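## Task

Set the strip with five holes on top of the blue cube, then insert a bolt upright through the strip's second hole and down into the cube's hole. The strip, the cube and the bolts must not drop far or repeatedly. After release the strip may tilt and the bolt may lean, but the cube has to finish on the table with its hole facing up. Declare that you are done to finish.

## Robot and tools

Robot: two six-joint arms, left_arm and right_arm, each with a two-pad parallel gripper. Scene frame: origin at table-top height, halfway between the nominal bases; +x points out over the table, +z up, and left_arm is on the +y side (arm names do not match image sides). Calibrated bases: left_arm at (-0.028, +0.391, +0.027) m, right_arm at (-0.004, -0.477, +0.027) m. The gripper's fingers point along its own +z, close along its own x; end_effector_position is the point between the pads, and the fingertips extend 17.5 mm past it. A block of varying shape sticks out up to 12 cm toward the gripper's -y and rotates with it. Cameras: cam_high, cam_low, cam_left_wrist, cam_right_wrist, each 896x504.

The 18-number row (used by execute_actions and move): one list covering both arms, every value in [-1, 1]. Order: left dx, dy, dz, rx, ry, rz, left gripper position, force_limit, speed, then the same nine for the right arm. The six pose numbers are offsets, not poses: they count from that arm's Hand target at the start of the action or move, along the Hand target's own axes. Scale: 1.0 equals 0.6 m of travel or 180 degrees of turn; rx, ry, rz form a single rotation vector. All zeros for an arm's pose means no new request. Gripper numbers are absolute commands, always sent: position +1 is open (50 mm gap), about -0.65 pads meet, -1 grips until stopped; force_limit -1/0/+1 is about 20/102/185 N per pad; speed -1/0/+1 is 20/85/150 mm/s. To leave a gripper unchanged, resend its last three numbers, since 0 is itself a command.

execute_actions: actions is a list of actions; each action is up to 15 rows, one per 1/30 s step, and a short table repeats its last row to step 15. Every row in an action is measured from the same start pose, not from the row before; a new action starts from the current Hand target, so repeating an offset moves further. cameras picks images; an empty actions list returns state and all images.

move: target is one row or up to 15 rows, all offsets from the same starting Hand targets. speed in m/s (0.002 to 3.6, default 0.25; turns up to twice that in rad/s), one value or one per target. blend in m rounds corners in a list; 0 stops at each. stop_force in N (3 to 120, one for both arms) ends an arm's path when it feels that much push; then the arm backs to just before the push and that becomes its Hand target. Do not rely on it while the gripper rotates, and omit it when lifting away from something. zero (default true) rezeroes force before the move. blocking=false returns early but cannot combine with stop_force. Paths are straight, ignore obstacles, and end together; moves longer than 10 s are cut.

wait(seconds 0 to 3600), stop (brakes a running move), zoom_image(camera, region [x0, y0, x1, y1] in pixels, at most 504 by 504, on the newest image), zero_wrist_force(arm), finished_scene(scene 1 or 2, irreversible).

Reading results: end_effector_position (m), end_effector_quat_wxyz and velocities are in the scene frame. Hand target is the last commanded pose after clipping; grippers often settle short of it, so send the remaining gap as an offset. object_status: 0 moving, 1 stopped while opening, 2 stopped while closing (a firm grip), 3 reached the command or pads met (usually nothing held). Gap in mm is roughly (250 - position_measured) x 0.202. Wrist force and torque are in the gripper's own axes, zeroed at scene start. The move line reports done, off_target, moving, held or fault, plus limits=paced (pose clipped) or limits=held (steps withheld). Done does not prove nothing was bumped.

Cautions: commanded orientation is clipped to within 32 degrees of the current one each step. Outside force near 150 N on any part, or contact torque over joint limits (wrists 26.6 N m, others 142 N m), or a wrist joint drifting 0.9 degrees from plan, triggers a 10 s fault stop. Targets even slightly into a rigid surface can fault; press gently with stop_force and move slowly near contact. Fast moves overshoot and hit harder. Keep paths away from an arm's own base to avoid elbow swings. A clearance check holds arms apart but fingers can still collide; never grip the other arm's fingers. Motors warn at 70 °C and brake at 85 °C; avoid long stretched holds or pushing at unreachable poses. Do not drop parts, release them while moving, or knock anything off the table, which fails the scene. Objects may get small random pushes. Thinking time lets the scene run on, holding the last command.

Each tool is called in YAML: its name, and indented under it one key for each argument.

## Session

execute_actions:
  actions: []

zoom_image:
  camera: "cam_high"
  region: [240, 130, 600, 330]

Scene clock: 0.00 s.
left_arm: end_effector_position=(+0.6866, +0.8030, +0.1216) position_measured=2 object_status=3 end_effector_quat_wxyz=(-0.008, +0.846, -0.534, +0.010) | right_arm: end_effector_position=(+0.5506, +0.1284, +0.3947) position_measured=3 object_status=3 end_effector_quat_wxyz=(-0.516, +0.826, -0.036, -0.222)
Joint positions: left_arm=[0.353 -0.7 0.917 -1.813 -1.577 -3.223] | right_arm=[3.869 -2.275 -1.094 -0.627 2.632 2.806]
Joint velocities: within noise
Joint torques (N m): no reading
Wrist force (N): no reading
Wrist torque (N m): no reading
Wrist force, peak (N): no reading
Hand target: left_arm +0.6866, +0.8030, +0.1216; -0.008, +0.846, -0.534, +0.010 | right_arm +0.5506, +0.1284, +0.3947; -0.516, +0.826, -0.036, -0.222
Tool commands: left_gripper/position=+1.0 left_gripper/force_limit=+1.0 left_gripper/speed=+1.0 right_gripper/position=+1.0 right_gripper/force_limit=+1.0 right_gripper/speed=+1.0

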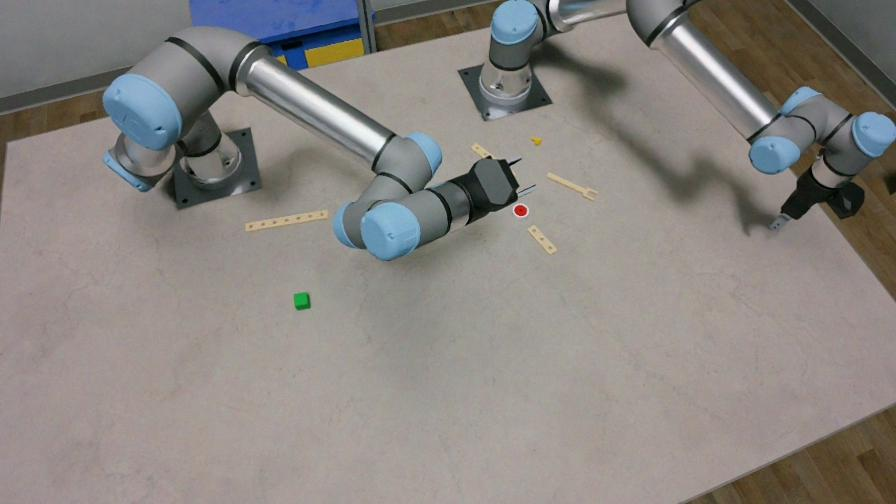

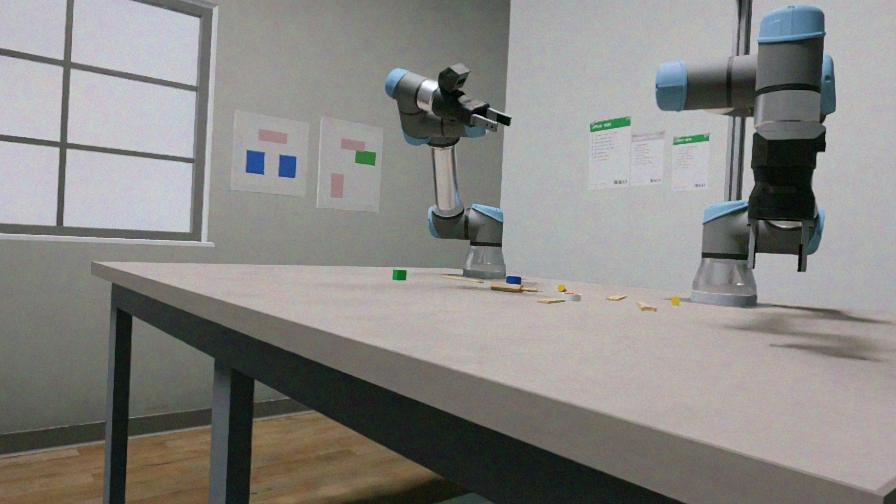

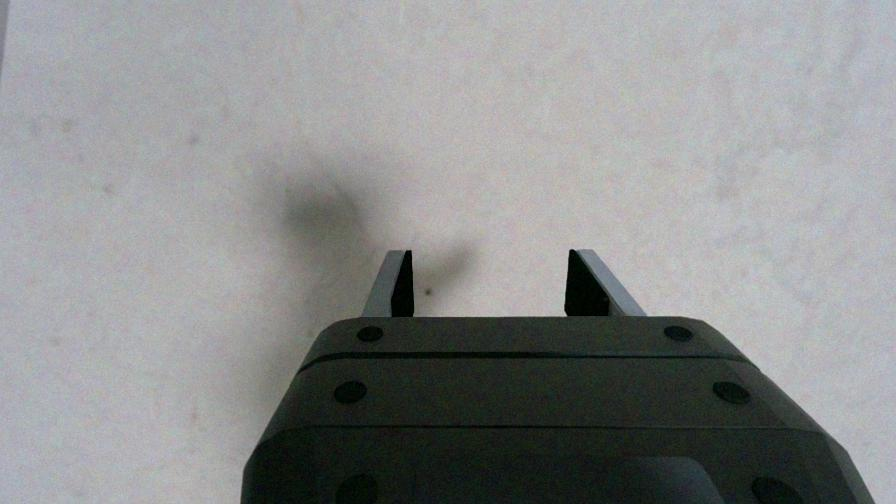

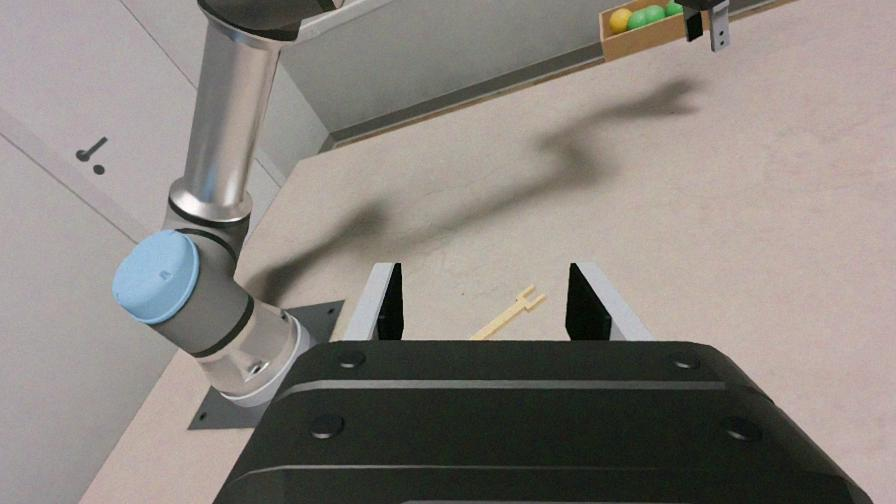

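Scaled by 1.400 from the camera's image (finer frame: 1280x720).

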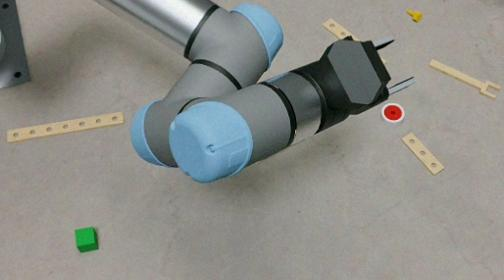

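move:
  target: [0,0,0,0,0,0,1,1,1,-0.4575,0.1938,-0.0523,-0.3488,0.150,-0.0243,1,1,1]
  speed: 0.6
  cameras: ["cam_high","cam_right_wrist"]

zoom_image:
  camera: "cam_right_wrist"
  region: [200, 0, 704, 340]

zoom_image:
  camera: "cam_high"
  region: [360, 110, 610, 270]

Scene clock: 8.37 s.
left_arm: end_effector_position=(+0.6866, +0.8030, +0.1216) position_measured=2 object_status=3 end_effector_quat_wxyz=(-0.008, +0.846, -0.534, +0.010) | right_arm: end_effector_position=(+0.2808, +0.0004, +0.4199) position_measured=3 object_status=3 end_effector_quat_wxyz=(-0.001, +1.000, +0.000, -0.001)
Joint positions: left_arm=[0.353 -0.7 0.917 -1.813 -1.577 -3.223] | right_arm=[4.427 -1.697 -1.27 -1.745 1.572 2.844]
Joint torques (N m): left_arm=[1.25 -60.05 -25.74 -2.93 0.19 0.12] | right_arm=[7.21 33.44 18.69 1.87 -1.02 0.72]
Wrist force (N): left_arm=[-0.1 0.2 -0.3] | right_arm=[2.3 -0.5 -1.6]
Wrist torque (N m): left_arm=[0.03 0.01 0.01] | right_arm=[0.18 -0.57 0.07]
Wrist force, peak (N): left_arm=[-0.8 0.4 -0.1] | right_arm=[3.6 -0.6 0.1]
Hand target: left_arm +0.6866, +0.8030, +0.1216; -0.008, +0.846, -0.534, +0.010 | right_arm +0.2808, +0.0004, +0.4199; -0.001, +1.000, +0.000, -0.001
Off the commanded pose: left_arm 0.000 m, 0 deg | right_arm 0.000 m, 0 deg.
move: done

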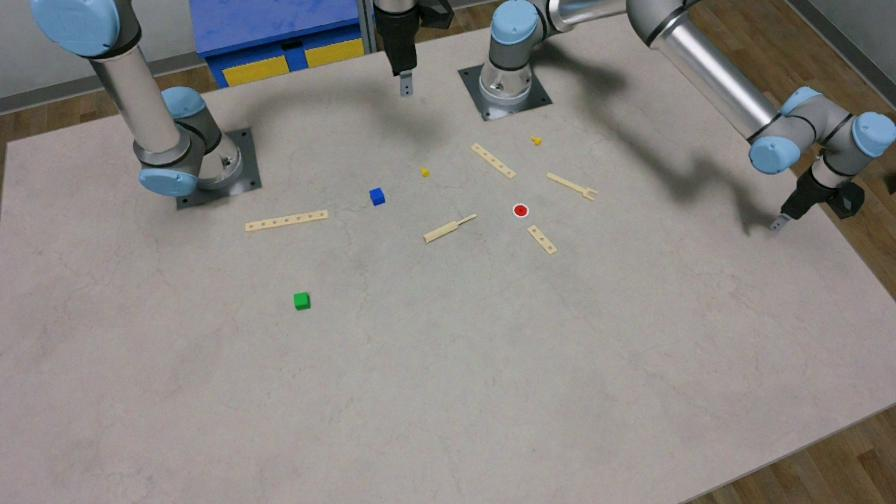

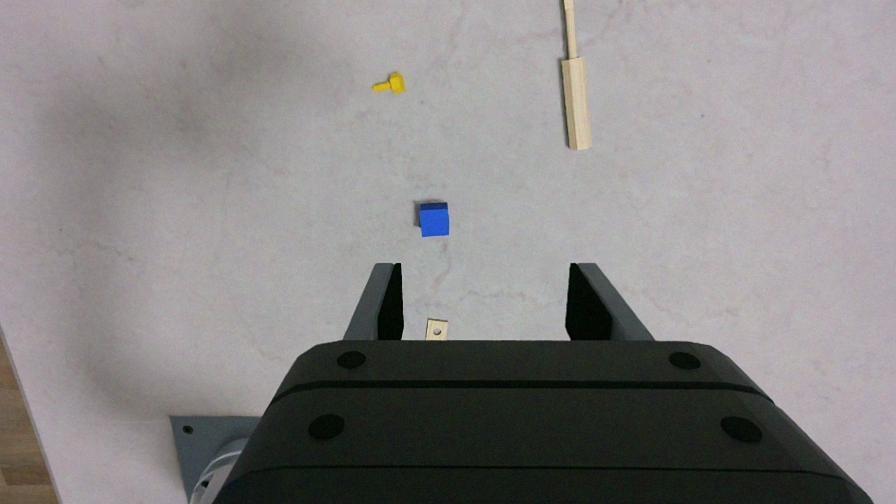

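Scaled by 1.000.

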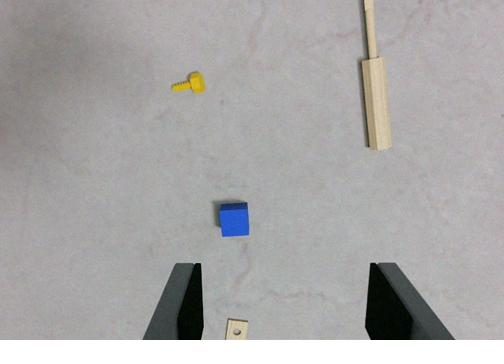

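Scaled by 2.016 from the camera's image (finer frame: 1280x720).

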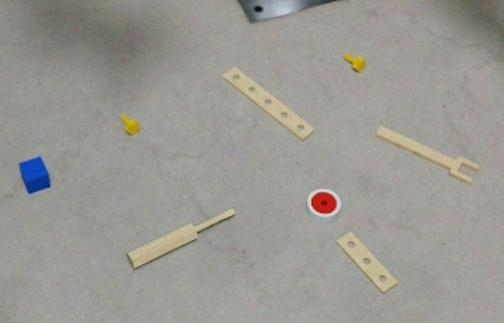

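zoom_image:
  camera: "cam_right_wrist"
  region: [405, 190, 465, 250]

zoom_image:
  camera: "cam_high"
  region: [360, 180, 395, 215]

Scaled by 8.400 from the camera's image (finer frame: 1280x720).

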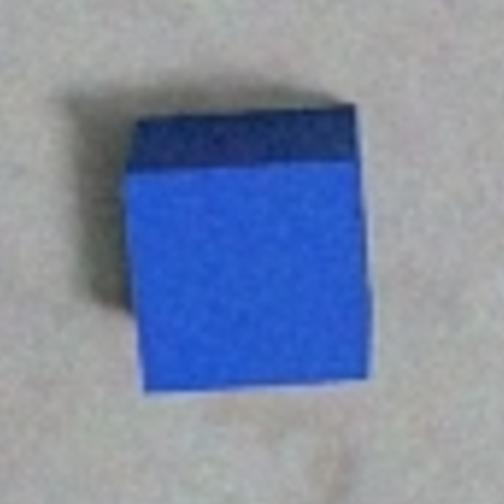

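Scaled by 14.400 from the camera's image (finer frame: 1280x720).

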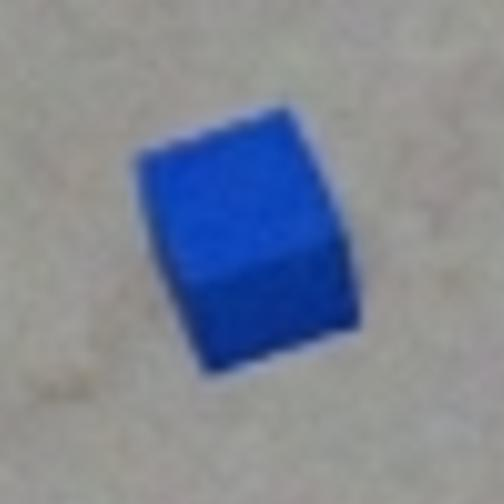

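move:
  target: [0.2509,0.5755,-0.1189,0,0,0,1,1,1,-0.252,0.267,0.5,-0.1523,0.1523,-0.483,1,1,1]
  speed: 0.6
  cameras: ["cam_right_wrist"]

zoom_image:
  camera: "cam_right_wrist"
  region: [200, 100, 600, 340]

move:
  target: [0.2509,0.5755,-0.1189,0.003,-0.0117,-0.942,1,1,1,0,0,0,0,0,0,1,1,1]
  speed: 0.6
  cameras: ["cam_left_wrist"]

Scene clock: 26.23 s.
left_arm: end_effector_position=(+0.4379, +0.5183, +0.1857) position_measured=2 object_status=3 end_effector_quat_wxyz=(-0.008, +0.846, -0.534, +0.010) | right_arm: end_effector_position=(+0.1293, -0.1595, +0.1200) position_measured=3 object_status=3 end_effector_quat_wxyz=(+0.212, +0.675, +0.674, +0.213)
Joint positions: left_arm=[-0.024 -1.559 2.012 -2.05 -1.567 -3.6] | right_arm=[5.205 -1.278 -2.5 -1.246 1.038 2.138]
Joint torques (N m): left_arm=[10.75 -24.66 -21.06 -5.59 0.66 0.25] | right_arm=[6.55 0.78 16.85 1.69 0.66 0.74]
Wrist force (N): left_arm=[-0.2 0.2 0.1] | right_arm=[2.4 0.0 -1.9]
Wrist torque (N m): left_arm=[0.02 0.01 -0.01] | right_arm=[0.28 -0.57 -0.08]
Wrist force, peak (N): left_arm=[0.9 2.7 -0.1] | right_arm=[3.9 -1.5 -3.8]
Hand target: left_arm +0.4379, +0.5183, +0.1857; -0.008, +0.846, -0.534, +0.010 | right_arm +0.1293, -0.1596, +0.1199; +0.212, +0.674, +0.675, +0.213
Off the commanded pose: left_arm 0.000 m, 0 deg | right_arm 0.000 m, 0 deg.
move: done

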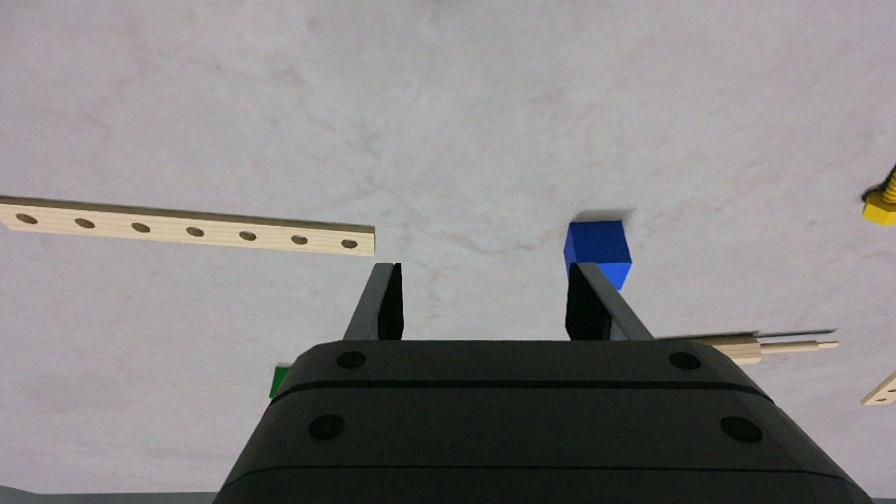

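Scaled by 1.260 from the camera's image (finer frame: 1280x720).

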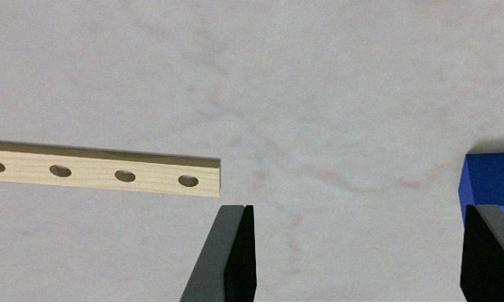

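Scene clock: 29.63 s.
left_arm: end_effector_position=(+0.1897, +0.2346, +0.2498) position_measured=2 object_status=3 end_effector_quat_wxyz=(+0.044, +0.790, +0.506, -0.343) | right_arm: end_effector_position=(+0.1293, -0.1596, +0.1199) position_measured=3 object_status=3 end_effector_quat_wxyz=(+0.212, +0.674, +0.675, +0.213)
Joint positions: left_arm=[-0.538 -1.926 2.219 -1.583 -2.229 -6.285] | right_arm=[5.205 -1.278 -2.5 -1.246 1.038 2.138]
Joint torques (N m): left_arm=[14.18 -2.55 -27.98 -0.5 -4.11 1.62] | right_arm=[8.01 -0.07 13.16 3.6 0.6 -1.37]
Wrist force (N): left_arm=[-0.9 -0.9 0.5] | right_arm=[2.7 -0.3 -1.9]
Wrist torque (N m): left_arm=[-0.14 -0.06 -0.06] | right_arm=[0.24 -0.62 -0.08]
Wrist force, peak (N): left_arm=[-2.0 0.6 0.0] | right_arm=[3.0 -0.3 -2.1]
Hand target: left_arm +0.1892, +0.2337, +0.2498; +0.020, +0.708, +0.690, -0.152 | right_arm +0.1293, -0.1596, +0.1199; +0.212, +0.674, +0.675, +0.213
Off the commanded pose: left_arm 0.001 m, 56 deg; orientation clipped | right_arm 0.000 m, 0 deg.
joint sent to its limit (left arm) — joint 6 (wrist 3), lower limit. The joint targets are off in orientation, not in position.
move: off_target (left_arm); limits=paced

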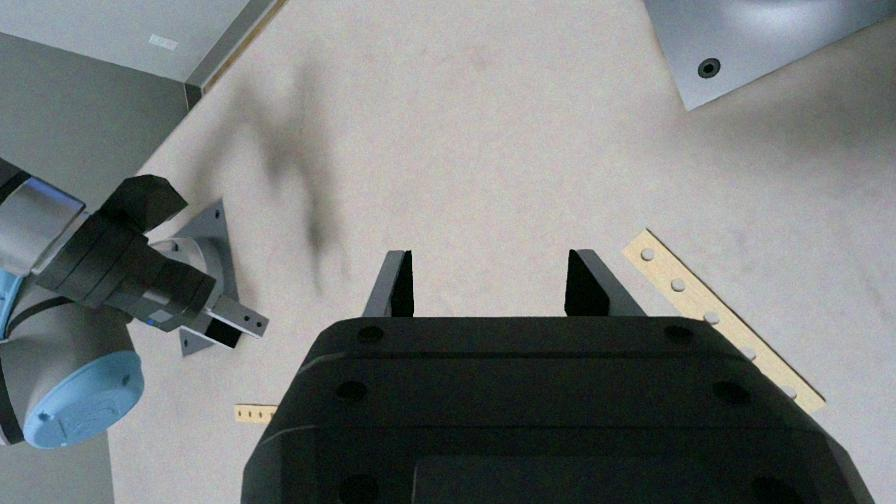

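move:
  target: [0.0265,0.139,-0.033,0.0996,0.0996,0.8989,1,1,1,-0.1,0,0,0,0,0,1,1,1]
  speed: 0.6
  cameras: ["cam_left_wrist","cam_right_wrist"]

zoom_image:
  camera: "cam_right_wrist"
  region: [600, 180, 800, 320]

Scene clock: 42.53 s.
left_arm: end_effector_position=(+0.2748, +0.2498, +0.2496) position_measured=2 object_status=3 end_effector_quat_wxyz=(+0.000, +0.793, -0.609, +0.000) | right_arm: end_effector_position=(+0.1294, -0.2196, +0.1198) position_measured=3 object_status=3 end_effector_quat_wxyz=(+0.212, +0.674, +0.675, +0.213)
Joint positions: left_arm=[-0.856 -2.009 2.176 -1.738 -1.572 -4.248] | right_arm=[5.327 -1.03 -2.602 -1.458 1.079 2.27]
Joint torques (N m): left_arm=[10.64 4.7 -31.6 -1.33 -2.01 1.69] | right_arm=[-7.03 -8.51 31.96 3.35 -1.62 -2.07]
Wrist force (N): left_arm=[0.1 0.3 0.1] | right_arm=[2.7 -0.1 -2.1]
Wrist torque (N m): left_arm=[0.09 -0.01 0.10] | right_arm=[0.26 -0.62 -0.06]
Wrist force, peak (N): left_arm=[-1.2 -1.6 0.9] | right_arm=[3.1 0.0 -2.1]
Hand target: left_arm +0.2749, +0.2498, +0.2496; +0.000, +0.793, -0.609, +0.000 | right_arm +0.1294, -0.2196, +0.1198; +0.212, +0.674, +0.675, +0.213
Off the commanded pose: left_arm 0.000 m, 0 deg | right_arm 0.000 m, 0 deg.
move: done

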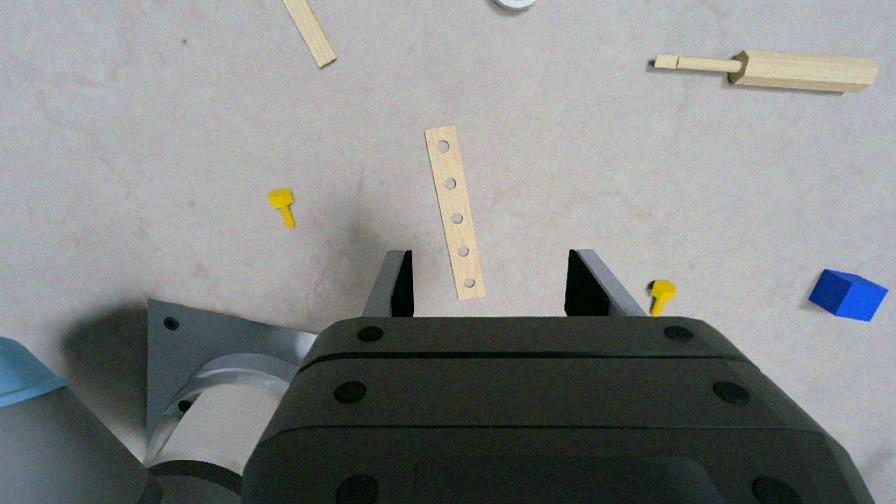

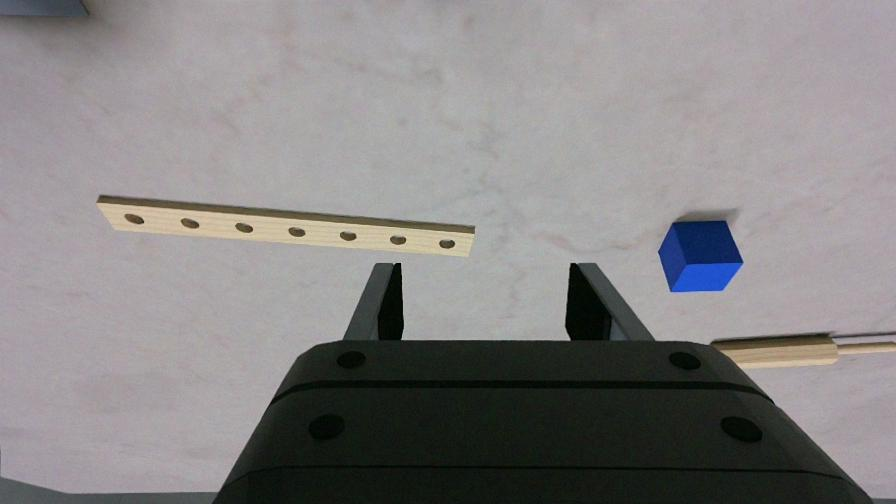

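Scaled by 2.520 from the camera's image (finer frame: 1280x720).

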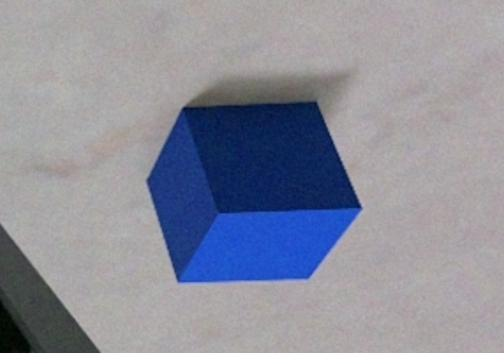

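execute_actions:
  actions: []
  cameras: ["cam_left_wrist"]

zoom_image:
  camera: "cam_left_wrist"
  region: [800, 250, 896, 340]

zoom_image:
  camera: "cam_left_wrist"
  region: [240, 110, 500, 310]

Scene clock: 44.40 s.
left_arm: end_effector_position=(+0.2748, +0.2498, +0.2496) position_measured=2 object_status=3 end_effector_quat_wxyz=(+0.000, +0.793, -0.609, +0.000) | right_arm: end_effector_position=(+0.1294, -0.2196, +0.1198) position_measured=3 object_status=3 end_effector_quat_wxyz=(+0.212, +0.674, +0.675, +0.213)
Joint positions: left_arm=[-0.856 -2.009 2.176 -1.738 -1.572 -4.248] | right_arm=[5.327 -1.03 -2.601 -1.458 1.079 2.27]
Joint velocities: within noise
Joint torques (N m): left_arm=[15.19 5.05 -32.05 -4.88 0.57 1.65] | right_arm=[-7.35 -8.17 33.97 3.41 -2.11 -2.24]
Wrist force (N): left_arm=[-0.4 0.0 0.0] | right_arm=[2.6 0.0 -2.0]
Wrist torque (N m): left_arm=[0.05 0.06 0.07] | right_arm=[0.28 -0.59 -0.05]
Wrist force, peak (N): left_arm=[-0.3 0.4 0.4] | right_arm=[2.8 0.2 -2.2]
Hand target: left_arm +0.2749, +0.2498, +0.2496; +0.000, +0.793, -0.609, +0.000 | right_arm +0.1294, -0.2196, +0.1198; +0.212, +0.674, +0.675, +0.213
Tool commands: left_gripper/position=+1.0 left_gripper/force_limit=+1.0 left_gripper/speed=+1.0 right_gripper/position=+1.0 right_gripper/force_limit=+1.0 right_gripper/speed=+1.0
Off the commanded pose: left_arm 0.000 m, 0 deg | right_arm 0.000 m, 0 deg.
Images, in order (width x height): cam_left_wrist 896x504.

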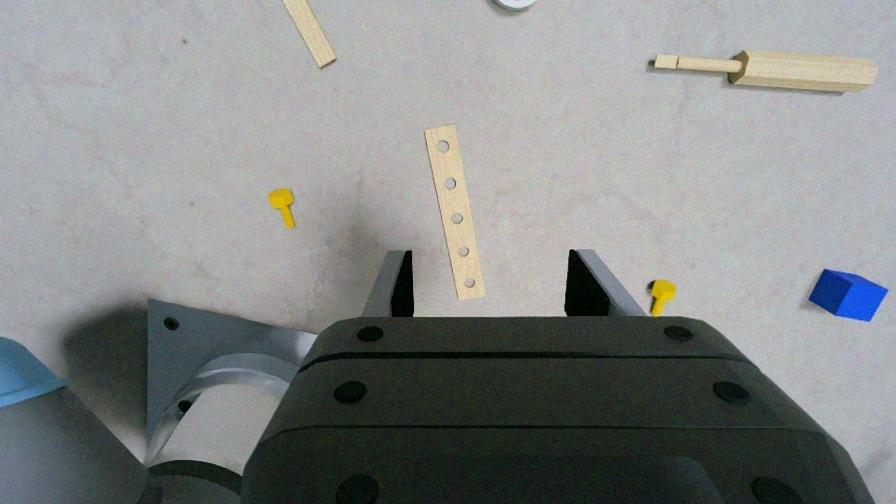

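Scaled by 5.250 from the camera's image (finer frame: 1280x720).

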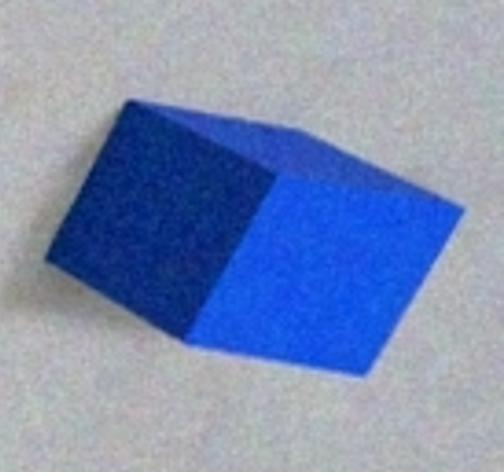

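Scaled by 1.938 from the camera's image (finer frame: 1280x720).

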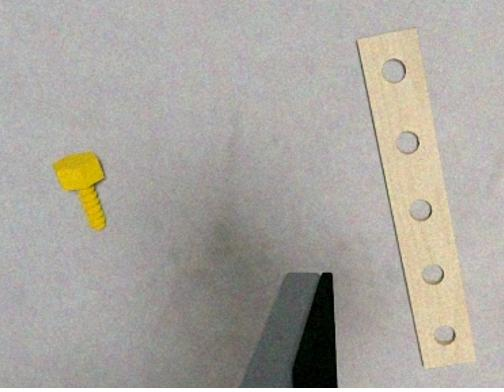

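move:
  target: [-0.027,-0.0303,0.3167,0,0,-0.0622,1,1,1,0.2277,0.1728,0.1212,0.1495,0.1569,-0.4988,1,-0.8,-0.5]
  speed: 0.4
  cameras: ["cam_left_wrist","cam_right_wrist"]

Scene clock: 60.20 s.
left_arm: end_effector_position=(+0.2882, +0.2701, +0.0595) position_measured=2 object_status=3 end_effector_quat_wxyz=(+0.000, +0.849, -0.529, +0.000) | right_arm: end_effector_position=(+0.2559, -0.0829, +0.1198) position_measured=3 object_status=3 end_effector_quat_wxyz=(+0.000, -0.026, +1.000, +0.000)
Joint positions: left_arm=[-0.779 -1.689 2.53 -2.412 -1.572 -4.367] | right_arm=[4.426 -1.66 -2.119 -0.933 1.571 -0.349]
Joint torques (N m): left_arm=[-7.28 -22.8 -24.93 -1.55 -0.79 1.63] | right_arm=[7.96 21.29 23.53 2.25 -1.99 -1.79]
Wrist force (N): left_arm=[-0.3 0.3 0.1] | right_arm=[2.5 -0.6 -2.1]
Wrist torque (N m): left_arm=[0.07 0.03 0.06] | right_arm=[0.17 -0.59 -0.04]
Wrist force, peak (N): left_arm=[-0.2 0.1 -1.1] | right_arm=[2.8 -0.5 -2.6]
Hand target: left_arm +0.2882, +0.2700, +0.0596; +0.000, +0.849, -0.529, +0.000 | right_arm +0.2559, -0.0829, +0.1198; +0.000, -0.026, +1.000, +0.000
Off the commanded pose: left_arm 0.000 m, 0 deg | right_arm 0.000 m, 0 deg.
move: done

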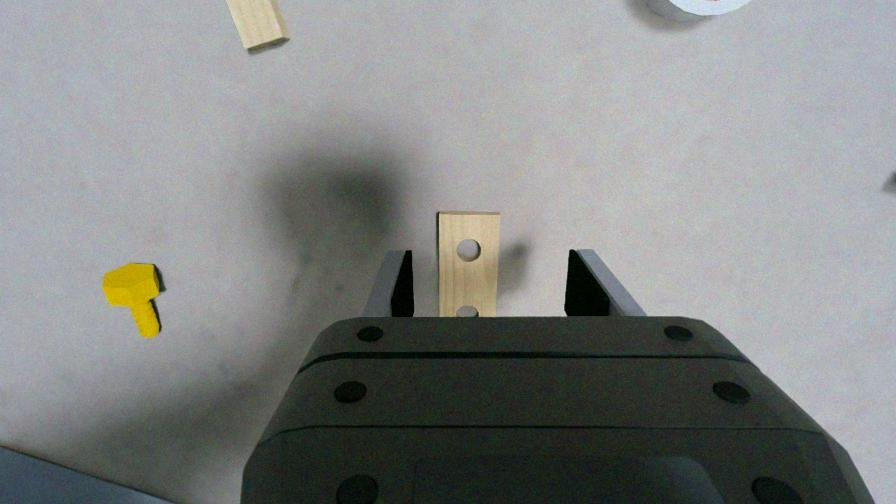

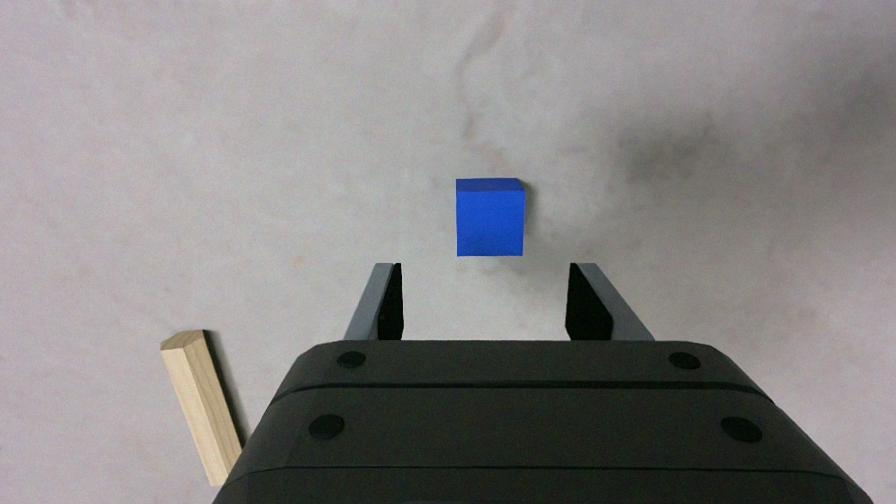

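move:
  target: [-0.0077,0,0.0667,0,0,0,1,-0.8,-0.7,0.014,0.0967,0.1077,0.3056,0,0,1,-0.8,-0.5]
  speed: 0.15

move:
  target: [0,0,0,0,0,0,-1,-0.8,-0.7,0,0,0.1,0,0,0,1,-0.8,-0.5]
  speed: 0.1
  stop_force: 8
  cameras: ["cam_right_wrist"]

Scene clock: 69.43 s.
left_arm: end_effector_position=(+0.2860, +0.2742, +0.0195) position_measured=2 object_status=3 end_effector_quat_wxyz=(+0.000, +0.849, -0.529, +0.000) | right_arm: end_effector_position=(+0.2445, -0.0253, +0.0552) position_measured=3 object_status=3 end_effector_quat_wxyz=(+0.012, -0.023, +0.887, -0.462)
Joint positions: left_arm=[-0.774 -1.561 2.587 -2.597 -1.572 -4.362] | right_arm=[4.57 -2.353 -1.34 -1.969 1.403 -0.119]
Joint torques (N m): left_arm=[14.07 -25.56 -21.24 -0.28 -1.71 1.31] | right_arm=[-7.84 45.17 18.59 -1.18 0.89 -2.13]
Wrist force (N): left_arm=[-0.2 -0.2 0.1] | right_arm=[1.2 -0.8 -0.5]
Wrist torque (N m): left_arm=[-0.03 0.04 -0.04] | right_arm=[-0.06 -0.29 0.10]
Wrist force, peak (N): left_arm=[-0.5 -0.6 0.2] | right_arm=[2.8 -0.8 -2.5]
Hand target: left_arm +0.2861, +0.2741, +0.0195; +0.000, +0.849, -0.529, +0.000 | right_arm +0.2445, -0.0254, +0.0552; +0.012, -0.023, +0.887, -0.462
Off the commanded pose: left_arm 0.000 m, 0 deg | right_arm 0.000 m, 0 deg.
move: done

Scene clock: 71.13 s.
left_arm: end_effector_position=(+0.2861, +0.2741, +0.0195) position_measured=134 object_status=2 end_effector_quat_wxyz=(+0.000, +0.849, -0.529, +0.000) | right_arm: end_effector_position=(+0.2470, -0.0744, +0.0207) position_measured=3 object_status=3 end_effector_quat_wxyz=(+0.012, -0.023, +0.887, -0.462)
Joint positions: left_arm=[-0.774 -1.561 2.586 -2.597 -1.572 -4.362] | right_arm=[4.555 -2.313 -1.527 -1.821 1.391 -0.129]
Joint torques (N m): left_arm=[8.31 -26.82 -21.28 -0.52 -1.89 -0.21] | right_arm=[8.37 38.73 12.36 1.25 0.95 1.45]
Wrist force (N): left_arm=[-0.1 0.4 0.0] | right_arm=[1.4 -0.1 -0.5]
Wrist torque (N m): left_arm=[0.07 0.01 -0.05] | right_arm=[0.06 -0.33 0.22]
Wrist force, peak (N): left_arm=[-0.5 -0.1 0.2] | right_arm=[1.0 -0.4 -1.8]
Hand target: left_arm +0.2861, +0.2741, +0.0195; +0.000, +0.849, -0.529, +0.000 | right_arm +0.2470, -0.0744, +0.0207; +0.012, -0.023, +0.887, -0.462
Off the commanded pose: left_arm 0.000 m, 0 deg | right_arm 0.000 m, 0 deg.
move: done

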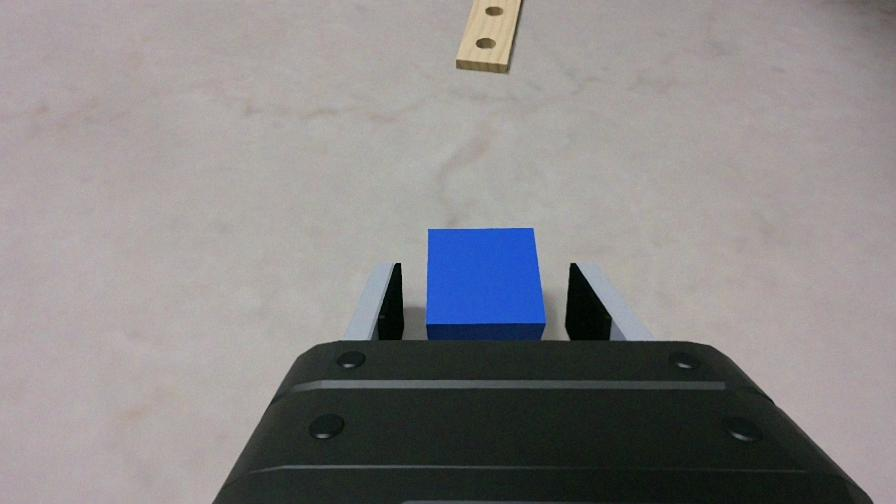

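execute_actions:
  actions:
    - [[0,0,0,0,0,0,-1,-0.8,-0.7,0,0,0,0,0,0,-1,-0.8,-0.5]]

move:
  target: [0,0,-0.15,0,0,0,-1,-0.8,-0.7,0,-0.11,-0.077,0,0,0,-1,-0.8,-0.5]
  speed: 0.15

move:
  target: [0,0,0,0,0,0,-1,-0.8,-0.7,0,0,0,-0.5,0,0,-1,-0.8,-0.5]
  speed: 0.5

move:
  target: [0,0,0,0,0,0,-1,-0.8,-0.7,0,-0.067,0.0956,0,0,0,-1,-0.8,-0.5]
  speed: 0.2

move:
  target: [0,0,0,0,0,0,-1,-0.8,-0.7,0,-0.01435,0.0205,0,0,0,-1,-0.8,-0.5]
  speed: 0.01
  stop_force: 4
  cameras: ["cam_right_wrist","cam_left_wrist"]

Scene clock: 77.27 s.
left_arm: end_effector_position=(+0.2861, +0.2741, +0.0195) position_measured=134 object_status=2 end_effector_quat_wxyz=(+0.000, +0.849, -0.529, +0.000) | right_arm: end_effector_position=(+0.2470, -0.0744, +0.0207) position_measured=103 object_status=2 end_effector_quat_wxyz=(+0.012, -0.023, +0.887, -0.462)
Joint positions: left_arm=[-0.774 -1.561 2.586 -2.597 -1.572 -4.362] | right_arm=[4.555 -2.313 -1.527 -1.821 1.391 -0.129]
Joint torques (N m): left_arm=[-3.36 -26.32 -19.4 -1 -1.89 -1.25] | right_arm=[7.51 38.73 10.44 0.83 0.9 1.44]
Wrist force (N): left_arm=[-0.1 -0.2 0.0] | right_arm=[1.3 -0.2 -0.1]
Wrist torque (N m): left_arm=[-0.03 0.02 -0.05] | right_arm=[0.04 -0.31 0.21]
Wrist force, peak (N): left_arm=[-0.2 0.3 0.5] | right_arm=[1.6 -0.3 -0.7]
Hand target: left_arm +0.2861, +0.2741, +0.0195; +0.000, +0.849, -0.529, +0.000 | right_arm +0.2470, -0.0744, +0.0207; +0.012, -0.023, +0.887, -0.462
Off the commanded pose: left_arm 0.000 m, 0 deg | right_arm 0.000 m, 0 deg.
Step readings (end_effector_position of left_arm | right_arm):
0: (+0.2861, +0.2741, +0.0195) | (+0.2470, -0.0744, +0.0207)
1: (+0.2861, +0.2741, +0.0195) | (+0.2470, -0.0744, +0.0207)
2: (+0.2861, +0.2741, +0.0195) | (+0.2470, -0.0744, +0.0207)
4: (+0.2861, +0.2741, +0.0195) | (+0.2470, -0.0744, +0.0207)
8: (+0.2861, +0.2741, +0.0195) | (+0.2470, -0.0744, +0.0207)
15: (+0.2861, +0.2741, +0.0195) | (+0.2470, -0.0744, +0.0207)

Scene clock: 78.37 s.
left_arm: end_effector_position=(+0.2862, +0.2742, +0.1095) position_measured=134 object_status=2 end_effector_quat_wxyz=(+0.000, +0.849, -0.529, +0.000) | right_arm: end_effector_position=(+0.2471, -0.0744, +0.1013) position_measured=103 object_status=2 end_effector_quat_wxyz=(+0.012, -0.023, +0.887, -0.462)
Joint positions: left_arm=[-0.774 -1.831 2.461 -2.201 -1.572 -4.362] | right_arm=[4.555 -2.202 -1.478 -1.981 1.39 -0.129]
Joint torques (N m): left_arm=[-12.98 -10.11 -23.42 -0.97 2.34 -1.53] | right_arm=[-4.16 44.57 12.44 -1.24 -0.73 -1.82]
Wrist force (N): left_arm=[0.2 -0.1 0.1] | right_arm=[1.2 -0.1 -0.4]
Wrist torque (N m): left_arm=[-0.01 -0.04 0.04] | right_arm=[0.02 -0.29 0.21]
Wrist force, peak (N): left_arm=[-0.2 -0.2 2.1] | right_arm=[1.4 -1.9 -1.3]
Hand target: left_arm +0.2861, +0.2742, +0.1095; +0.000, +0.849, -0.529, +0.000 | right_arm +0.2471, -0.0744, +0.1013; +0.012, -0.023, +0.887, -0.462
Off the commanded pose: left_arm 0.000 m, 0 deg | right_arm 0.000 m, 0 deg.
move: done

Scene clock: 80.57 s.
left_arm: end_effector_position=(+0.2861, +0.2742, +0.1095) position_measured=134 object_status=2 end_effector_quat_wxyz=(+0.000, +0.849, -0.529, +0.000) | right_arm: end_effector_position=(+0.2471, -0.0745, +0.1013) position_measured=103 object_status=2 end_effector_quat_wxyz=(-0.008, -0.025, +0.953, +0.301) end_effector_velocity=(+0.000, +0.001, +0.001) end_effector_angular_velocity=(+0.004, -0.003, -0.001)
Joint positions: left_arm=[-0.774 -1.831 2.461 -2.201 -1.572 -4.362] | right_arm=[4.305 -1.737 -2.492 0.075 1.834 -0.395]
Joint velocities: left_arm=[within noise] | right_arm=[0 0 0 0.006 -0.001 0]
Joint torques (N m): left_arm=[-12.82 -21.15 -28.09 -0.29 2.74 -1.46] | right_arm=[5.88 16.91 21.08 5.32 0.55 -0.17]
Wrist force (N): left_arm=[0.0 0.0 0.3] | right_arm=[2.3 -0.7 -1.9]
Wrist torque (N m): left_arm=[0.01 -0.01 0.04] | right_arm=[0.17 -0.55 -0.09]
Wrist force, peak (N): left_arm=[-0.1 0.3 0.5] | right_arm=[2.8 -1.8 -2.3]
Hand target: left_arm +0.2861, +0.2742, +0.1095; +0.000, +0.849, -0.529, +0.000 | right_arm +0.2471, -0.0744, +0.1013; -0.008, -0.025, +0.953, +0.301
Off the commanded pose: left_arm 0.000 m, 0 deg | right_arm 0.000 m, 0 deg.
move: done

Scene clock: 81.43 s.
left_arm: end_effector_position=(+0.2861, +0.2742, +0.1095) position_measured=134 object_status=2 end_effector_quat_wxyz=(+0.000, +0.849, -0.529, +0.000) | right_arm: end_effector_position=(+0.2470, -0.0745, +0.0313) position_measured=103 object_status=2 end_effector_quat_wxyz=(-0.008, -0.025, +0.953, +0.301)
Joint positions: left_arm=[-0.774 -1.831 2.461 -2.201 -1.572 -4.362] | right_arm=[4.305 -1.999 -2.518 0.363 1.834 -0.395]
Joint torques (N m): left_arm=[-13.24 -20.68 -28.1 -0.27 2.74 -1.47] | right_arm=[-6.57 19.07 18.61 5.02 2.53 1.59]
Wrist force (N): left_arm=[0.0 0.1 0.3] | right_arm=[2.3 -0.8 -1.8]
Wrist torque (N m): left_arm=[0.02 -0.02 0.04] | right_arm=[0.16 -0.53 -0.07]
Wrist force, peak (N): left_arm=[-0.4 0.3 0.0] | right_arm=[2.6 1.5 -4.2]
Hand target: left_arm +0.2861, +0.2742, +0.1095; +0.000, +0.849, -0.529, +0.000 | right_arm +0.2470, -0.0745, +0.0313; -0.008, -0.025, +0.953, +0.301
Off the commanded pose: left_arm 0.000 m, 0 deg | right_arm 0.000 m, 0 deg.
move: done

Scene clock: 82.90 s.
left_arm: end_effector_position=(+0.2861, +0.2742, +0.1095) position_measured=134 object_status=2 end_effector_quat_wxyz=(+0.000, +0.849, -0.529, +0.000) | right_arm: end_effector_position=(+0.2470, -0.0745, +0.0256) position_measured=103 object_status=2 end_effector_quat_wxyz=(-0.008, -0.025, +0.953, +0.301)
Joint positions: left_arm=[-0.774 -1.831 2.461 -2.201 -1.572 -4.362] | right_arm=[4.305 -2.022 -2.518 0.385 1.834 -0.395]
Joint torques (N m): left_arm=[-12.79 -21.51 -27.9 -0.37 2.68 -1.48] | right_arm=[-3.62 30.1 -1.54 4.82 -1.14 0.22]
Wrist force (N): left_arm=[0.1 -0.1 0.0] | right_arm=[2.5 -0.2 -1.9]
Wrist torque (N m): left_arm=[-0.01 -0.02 0.04] | right_arm=[0.19 -0.58 -0.08]
Wrist force, peak (N): left_arm=[0.1 0.5 0.4] | right_arm=[3.9 8.1 -22.4]
Hand target: left_arm +0.2861, +0.2742, +0.1095; +0.000, +0.849, -0.529, +0.000 | right_arm +0.2470, -0.0745, +0.0256; -0.008, -0.025, +0.953, +0.301 (not the last commanded pose)
Off the commanded pose: left_arm 0.000 m, 0 deg | right_arm 0.009 m, 0 deg.
move: contact (right_arm)
Images, in order (width x height): cam_left_wrist 896x504, cam_right_wrist 896x504.

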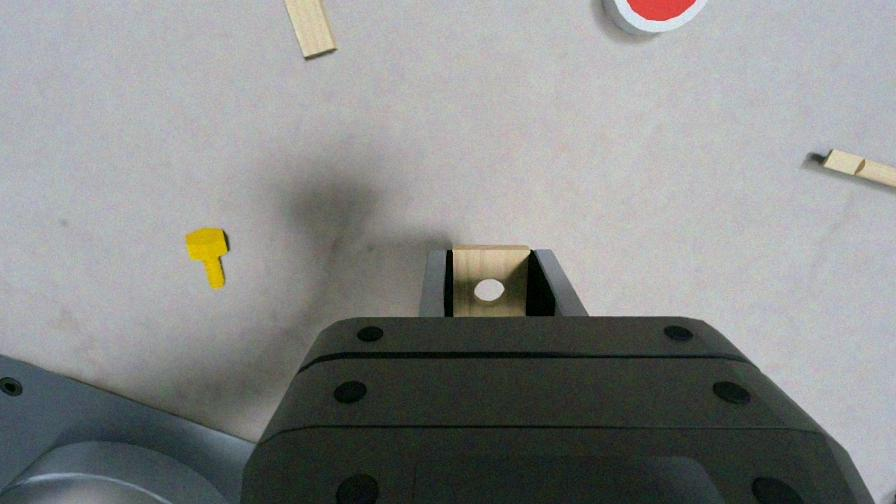

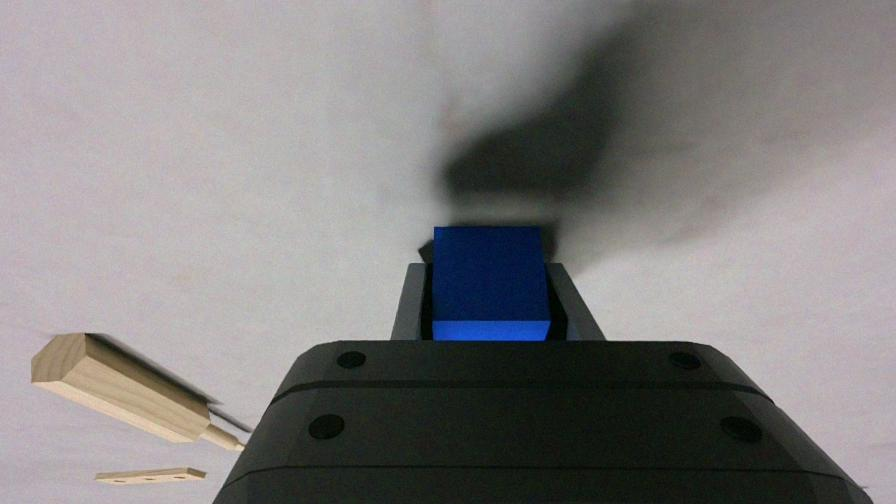

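execute_actions:
  actions:
    - [[0,0,0,0,0,0,-1,-0.8,-0.7,0,0,0,0,0,0,1,-0.8,-0.5]]

move:
  target:
    - [0,0,0,0,0,0,-1,-0.8,-0.7,0,0,-0.1,0,0,0,1,-0.8,-0.5]
    - [0,0,0,0,0,0,-1,-0.8,-0.7,0,0.09,-0.133,0.1944,0,0,1,-0.8,-0.5]
  speed: [0.12,0.35]
  blend: [0.02,0]
  cameras: ["cam_right_wrist"]

Scene clock: 86.03 s.
left_arm: end_effector_position=(+0.2861, +0.2742, +0.1095) position_measured=134 object_status=2 end_effector_quat_wxyz=(+0.000, +0.849, -0.529, +0.000) | right_arm: end_effector_position=(+0.2470, -0.0745, +0.0256) position_measured=3 object_status=3 end_effector_quat_wxyz=(-0.008, -0.025, +0.953, +0.301)
Joint positions: left_arm=[-0.774 -1.831 2.461 -2.201 -1.572 -4.362] | right_arm=[4.305 -2.022 -2.518 0.385 1.834 -0.395]
Joint torques (N m): left_arm=[-12.85 -21.6 -27.92 -0.44 2.77 -1.52] | right_arm=[3.93 32.16 0.5 2.79 -1.13 0.24]
Wrist force (N): left_arm=[0.1 -0.2 0.1] | right_arm=[2.7 -0.4 -2.2]
Wrist torque (N m): left_arm=[-0.02 -0.03 0.04] | right_arm=[0.20 -0.59 -0.08]
Wrist force, peak (N): left_arm=[-0.4 -0.2 0.4] | right_arm=[3.0 0.1 -2.8]
Hand target: left_arm +0.2861, +0.2742, +0.1095; +0.000, +0.849, -0.529, +0.000 | right_arm +0.2470, -0.0745, +0.0256; -0.008, -0.025, +0.953, +0.301
Off the commanded pose: left_arm 0.000 m, 0 deg | right_arm 0.000 m, 0 deg.
Step readings (end_effector_position of left_arm | right_arm):
0: (+0.2861, +0.2742, +0.1095) | (+0.2470, -0.0745, +0.0256)
1: (+0.2861, +0.2742, +0.1095) | (+0.2470, -0.0745, +0.0256)
2: (+0.2861, +0.2742, +0.1095) | (+0.2470, -0.0745, +0.0256)
4: (+0.2861, +0.2742, +0.1095) | (+0.2470, -0.0745, +0.0256)
8: (+0.2861, +0.2742, +0.1095) | (+0.2470, -0.0745, +0.0256)
15: (+0.2861, +0.2742, +0.1095) | (+0.2470, -0.0745, +0.0256)

Scene clock: 87.93 s.
left_arm: end_effector_position=(+0.2861, +0.2742, +0.1095) position_measured=134 object_status=2 end_effector_quat_wxyz=(+0.000, +0.849, -0.529, +0.000) | right_arm: end_effector_position=(+0.2471, -0.0760, +0.1219) position_measured=3 object_status=3 end_effector_quat_wxyz=(+0.000, -0.026, +1.000, +0.000)
Joint positions: left_arm=[-0.774 -1.831 2.461 -2.201 -1.572 -4.362] | right_arm=[4.449 -1.659 -2.114 -0.94 1.571 -0.326]
Joint torques (N m): left_arm=[-13.31 -20.6 -27.69 -0.38 2.81 -1.54] | right_arm=[-6.38 26.22 29.69 1.74 0.87 -2.2]
Wrist force (N): left_arm=[-0.1 0.0 0.0] | right_arm=[2.5 -0.7 -2.0]
Wrist torque (N m): left_arm=[0.01 0.00 0.04] | right_arm=[0.16 -0.58 0.02]
Wrist force, peak (N): left_arm=[-0.2 -0.5 0.3] | right_arm=[3.0 -2.1 -2.8]
Hand target: left_arm +0.2861, +0.2742, +0.1095; +0.000, +0.849, -0.529, +0.000 | right_arm +0.2472, -0.0760, +0.1220; +0.000, -0.026, +1.000, +0.000
Off the commanded pose: left_arm 0.000 m, 0 deg | right_arm 0.000 m, 0 deg.
move: done

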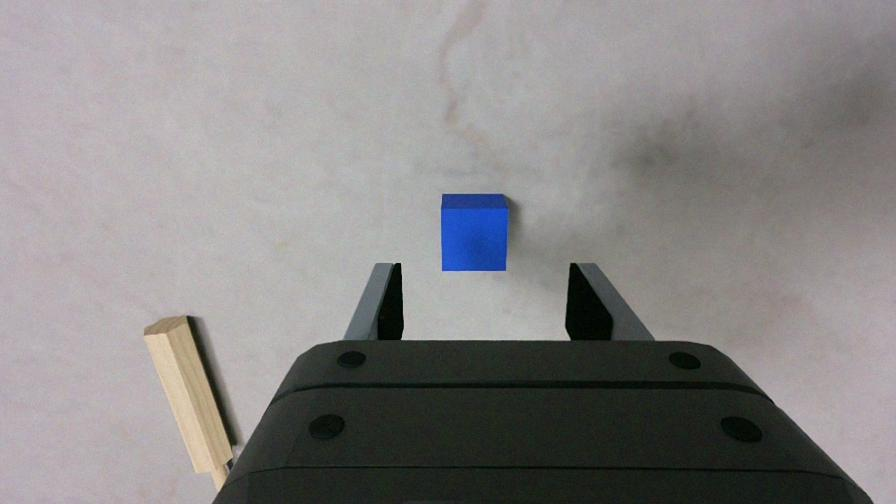

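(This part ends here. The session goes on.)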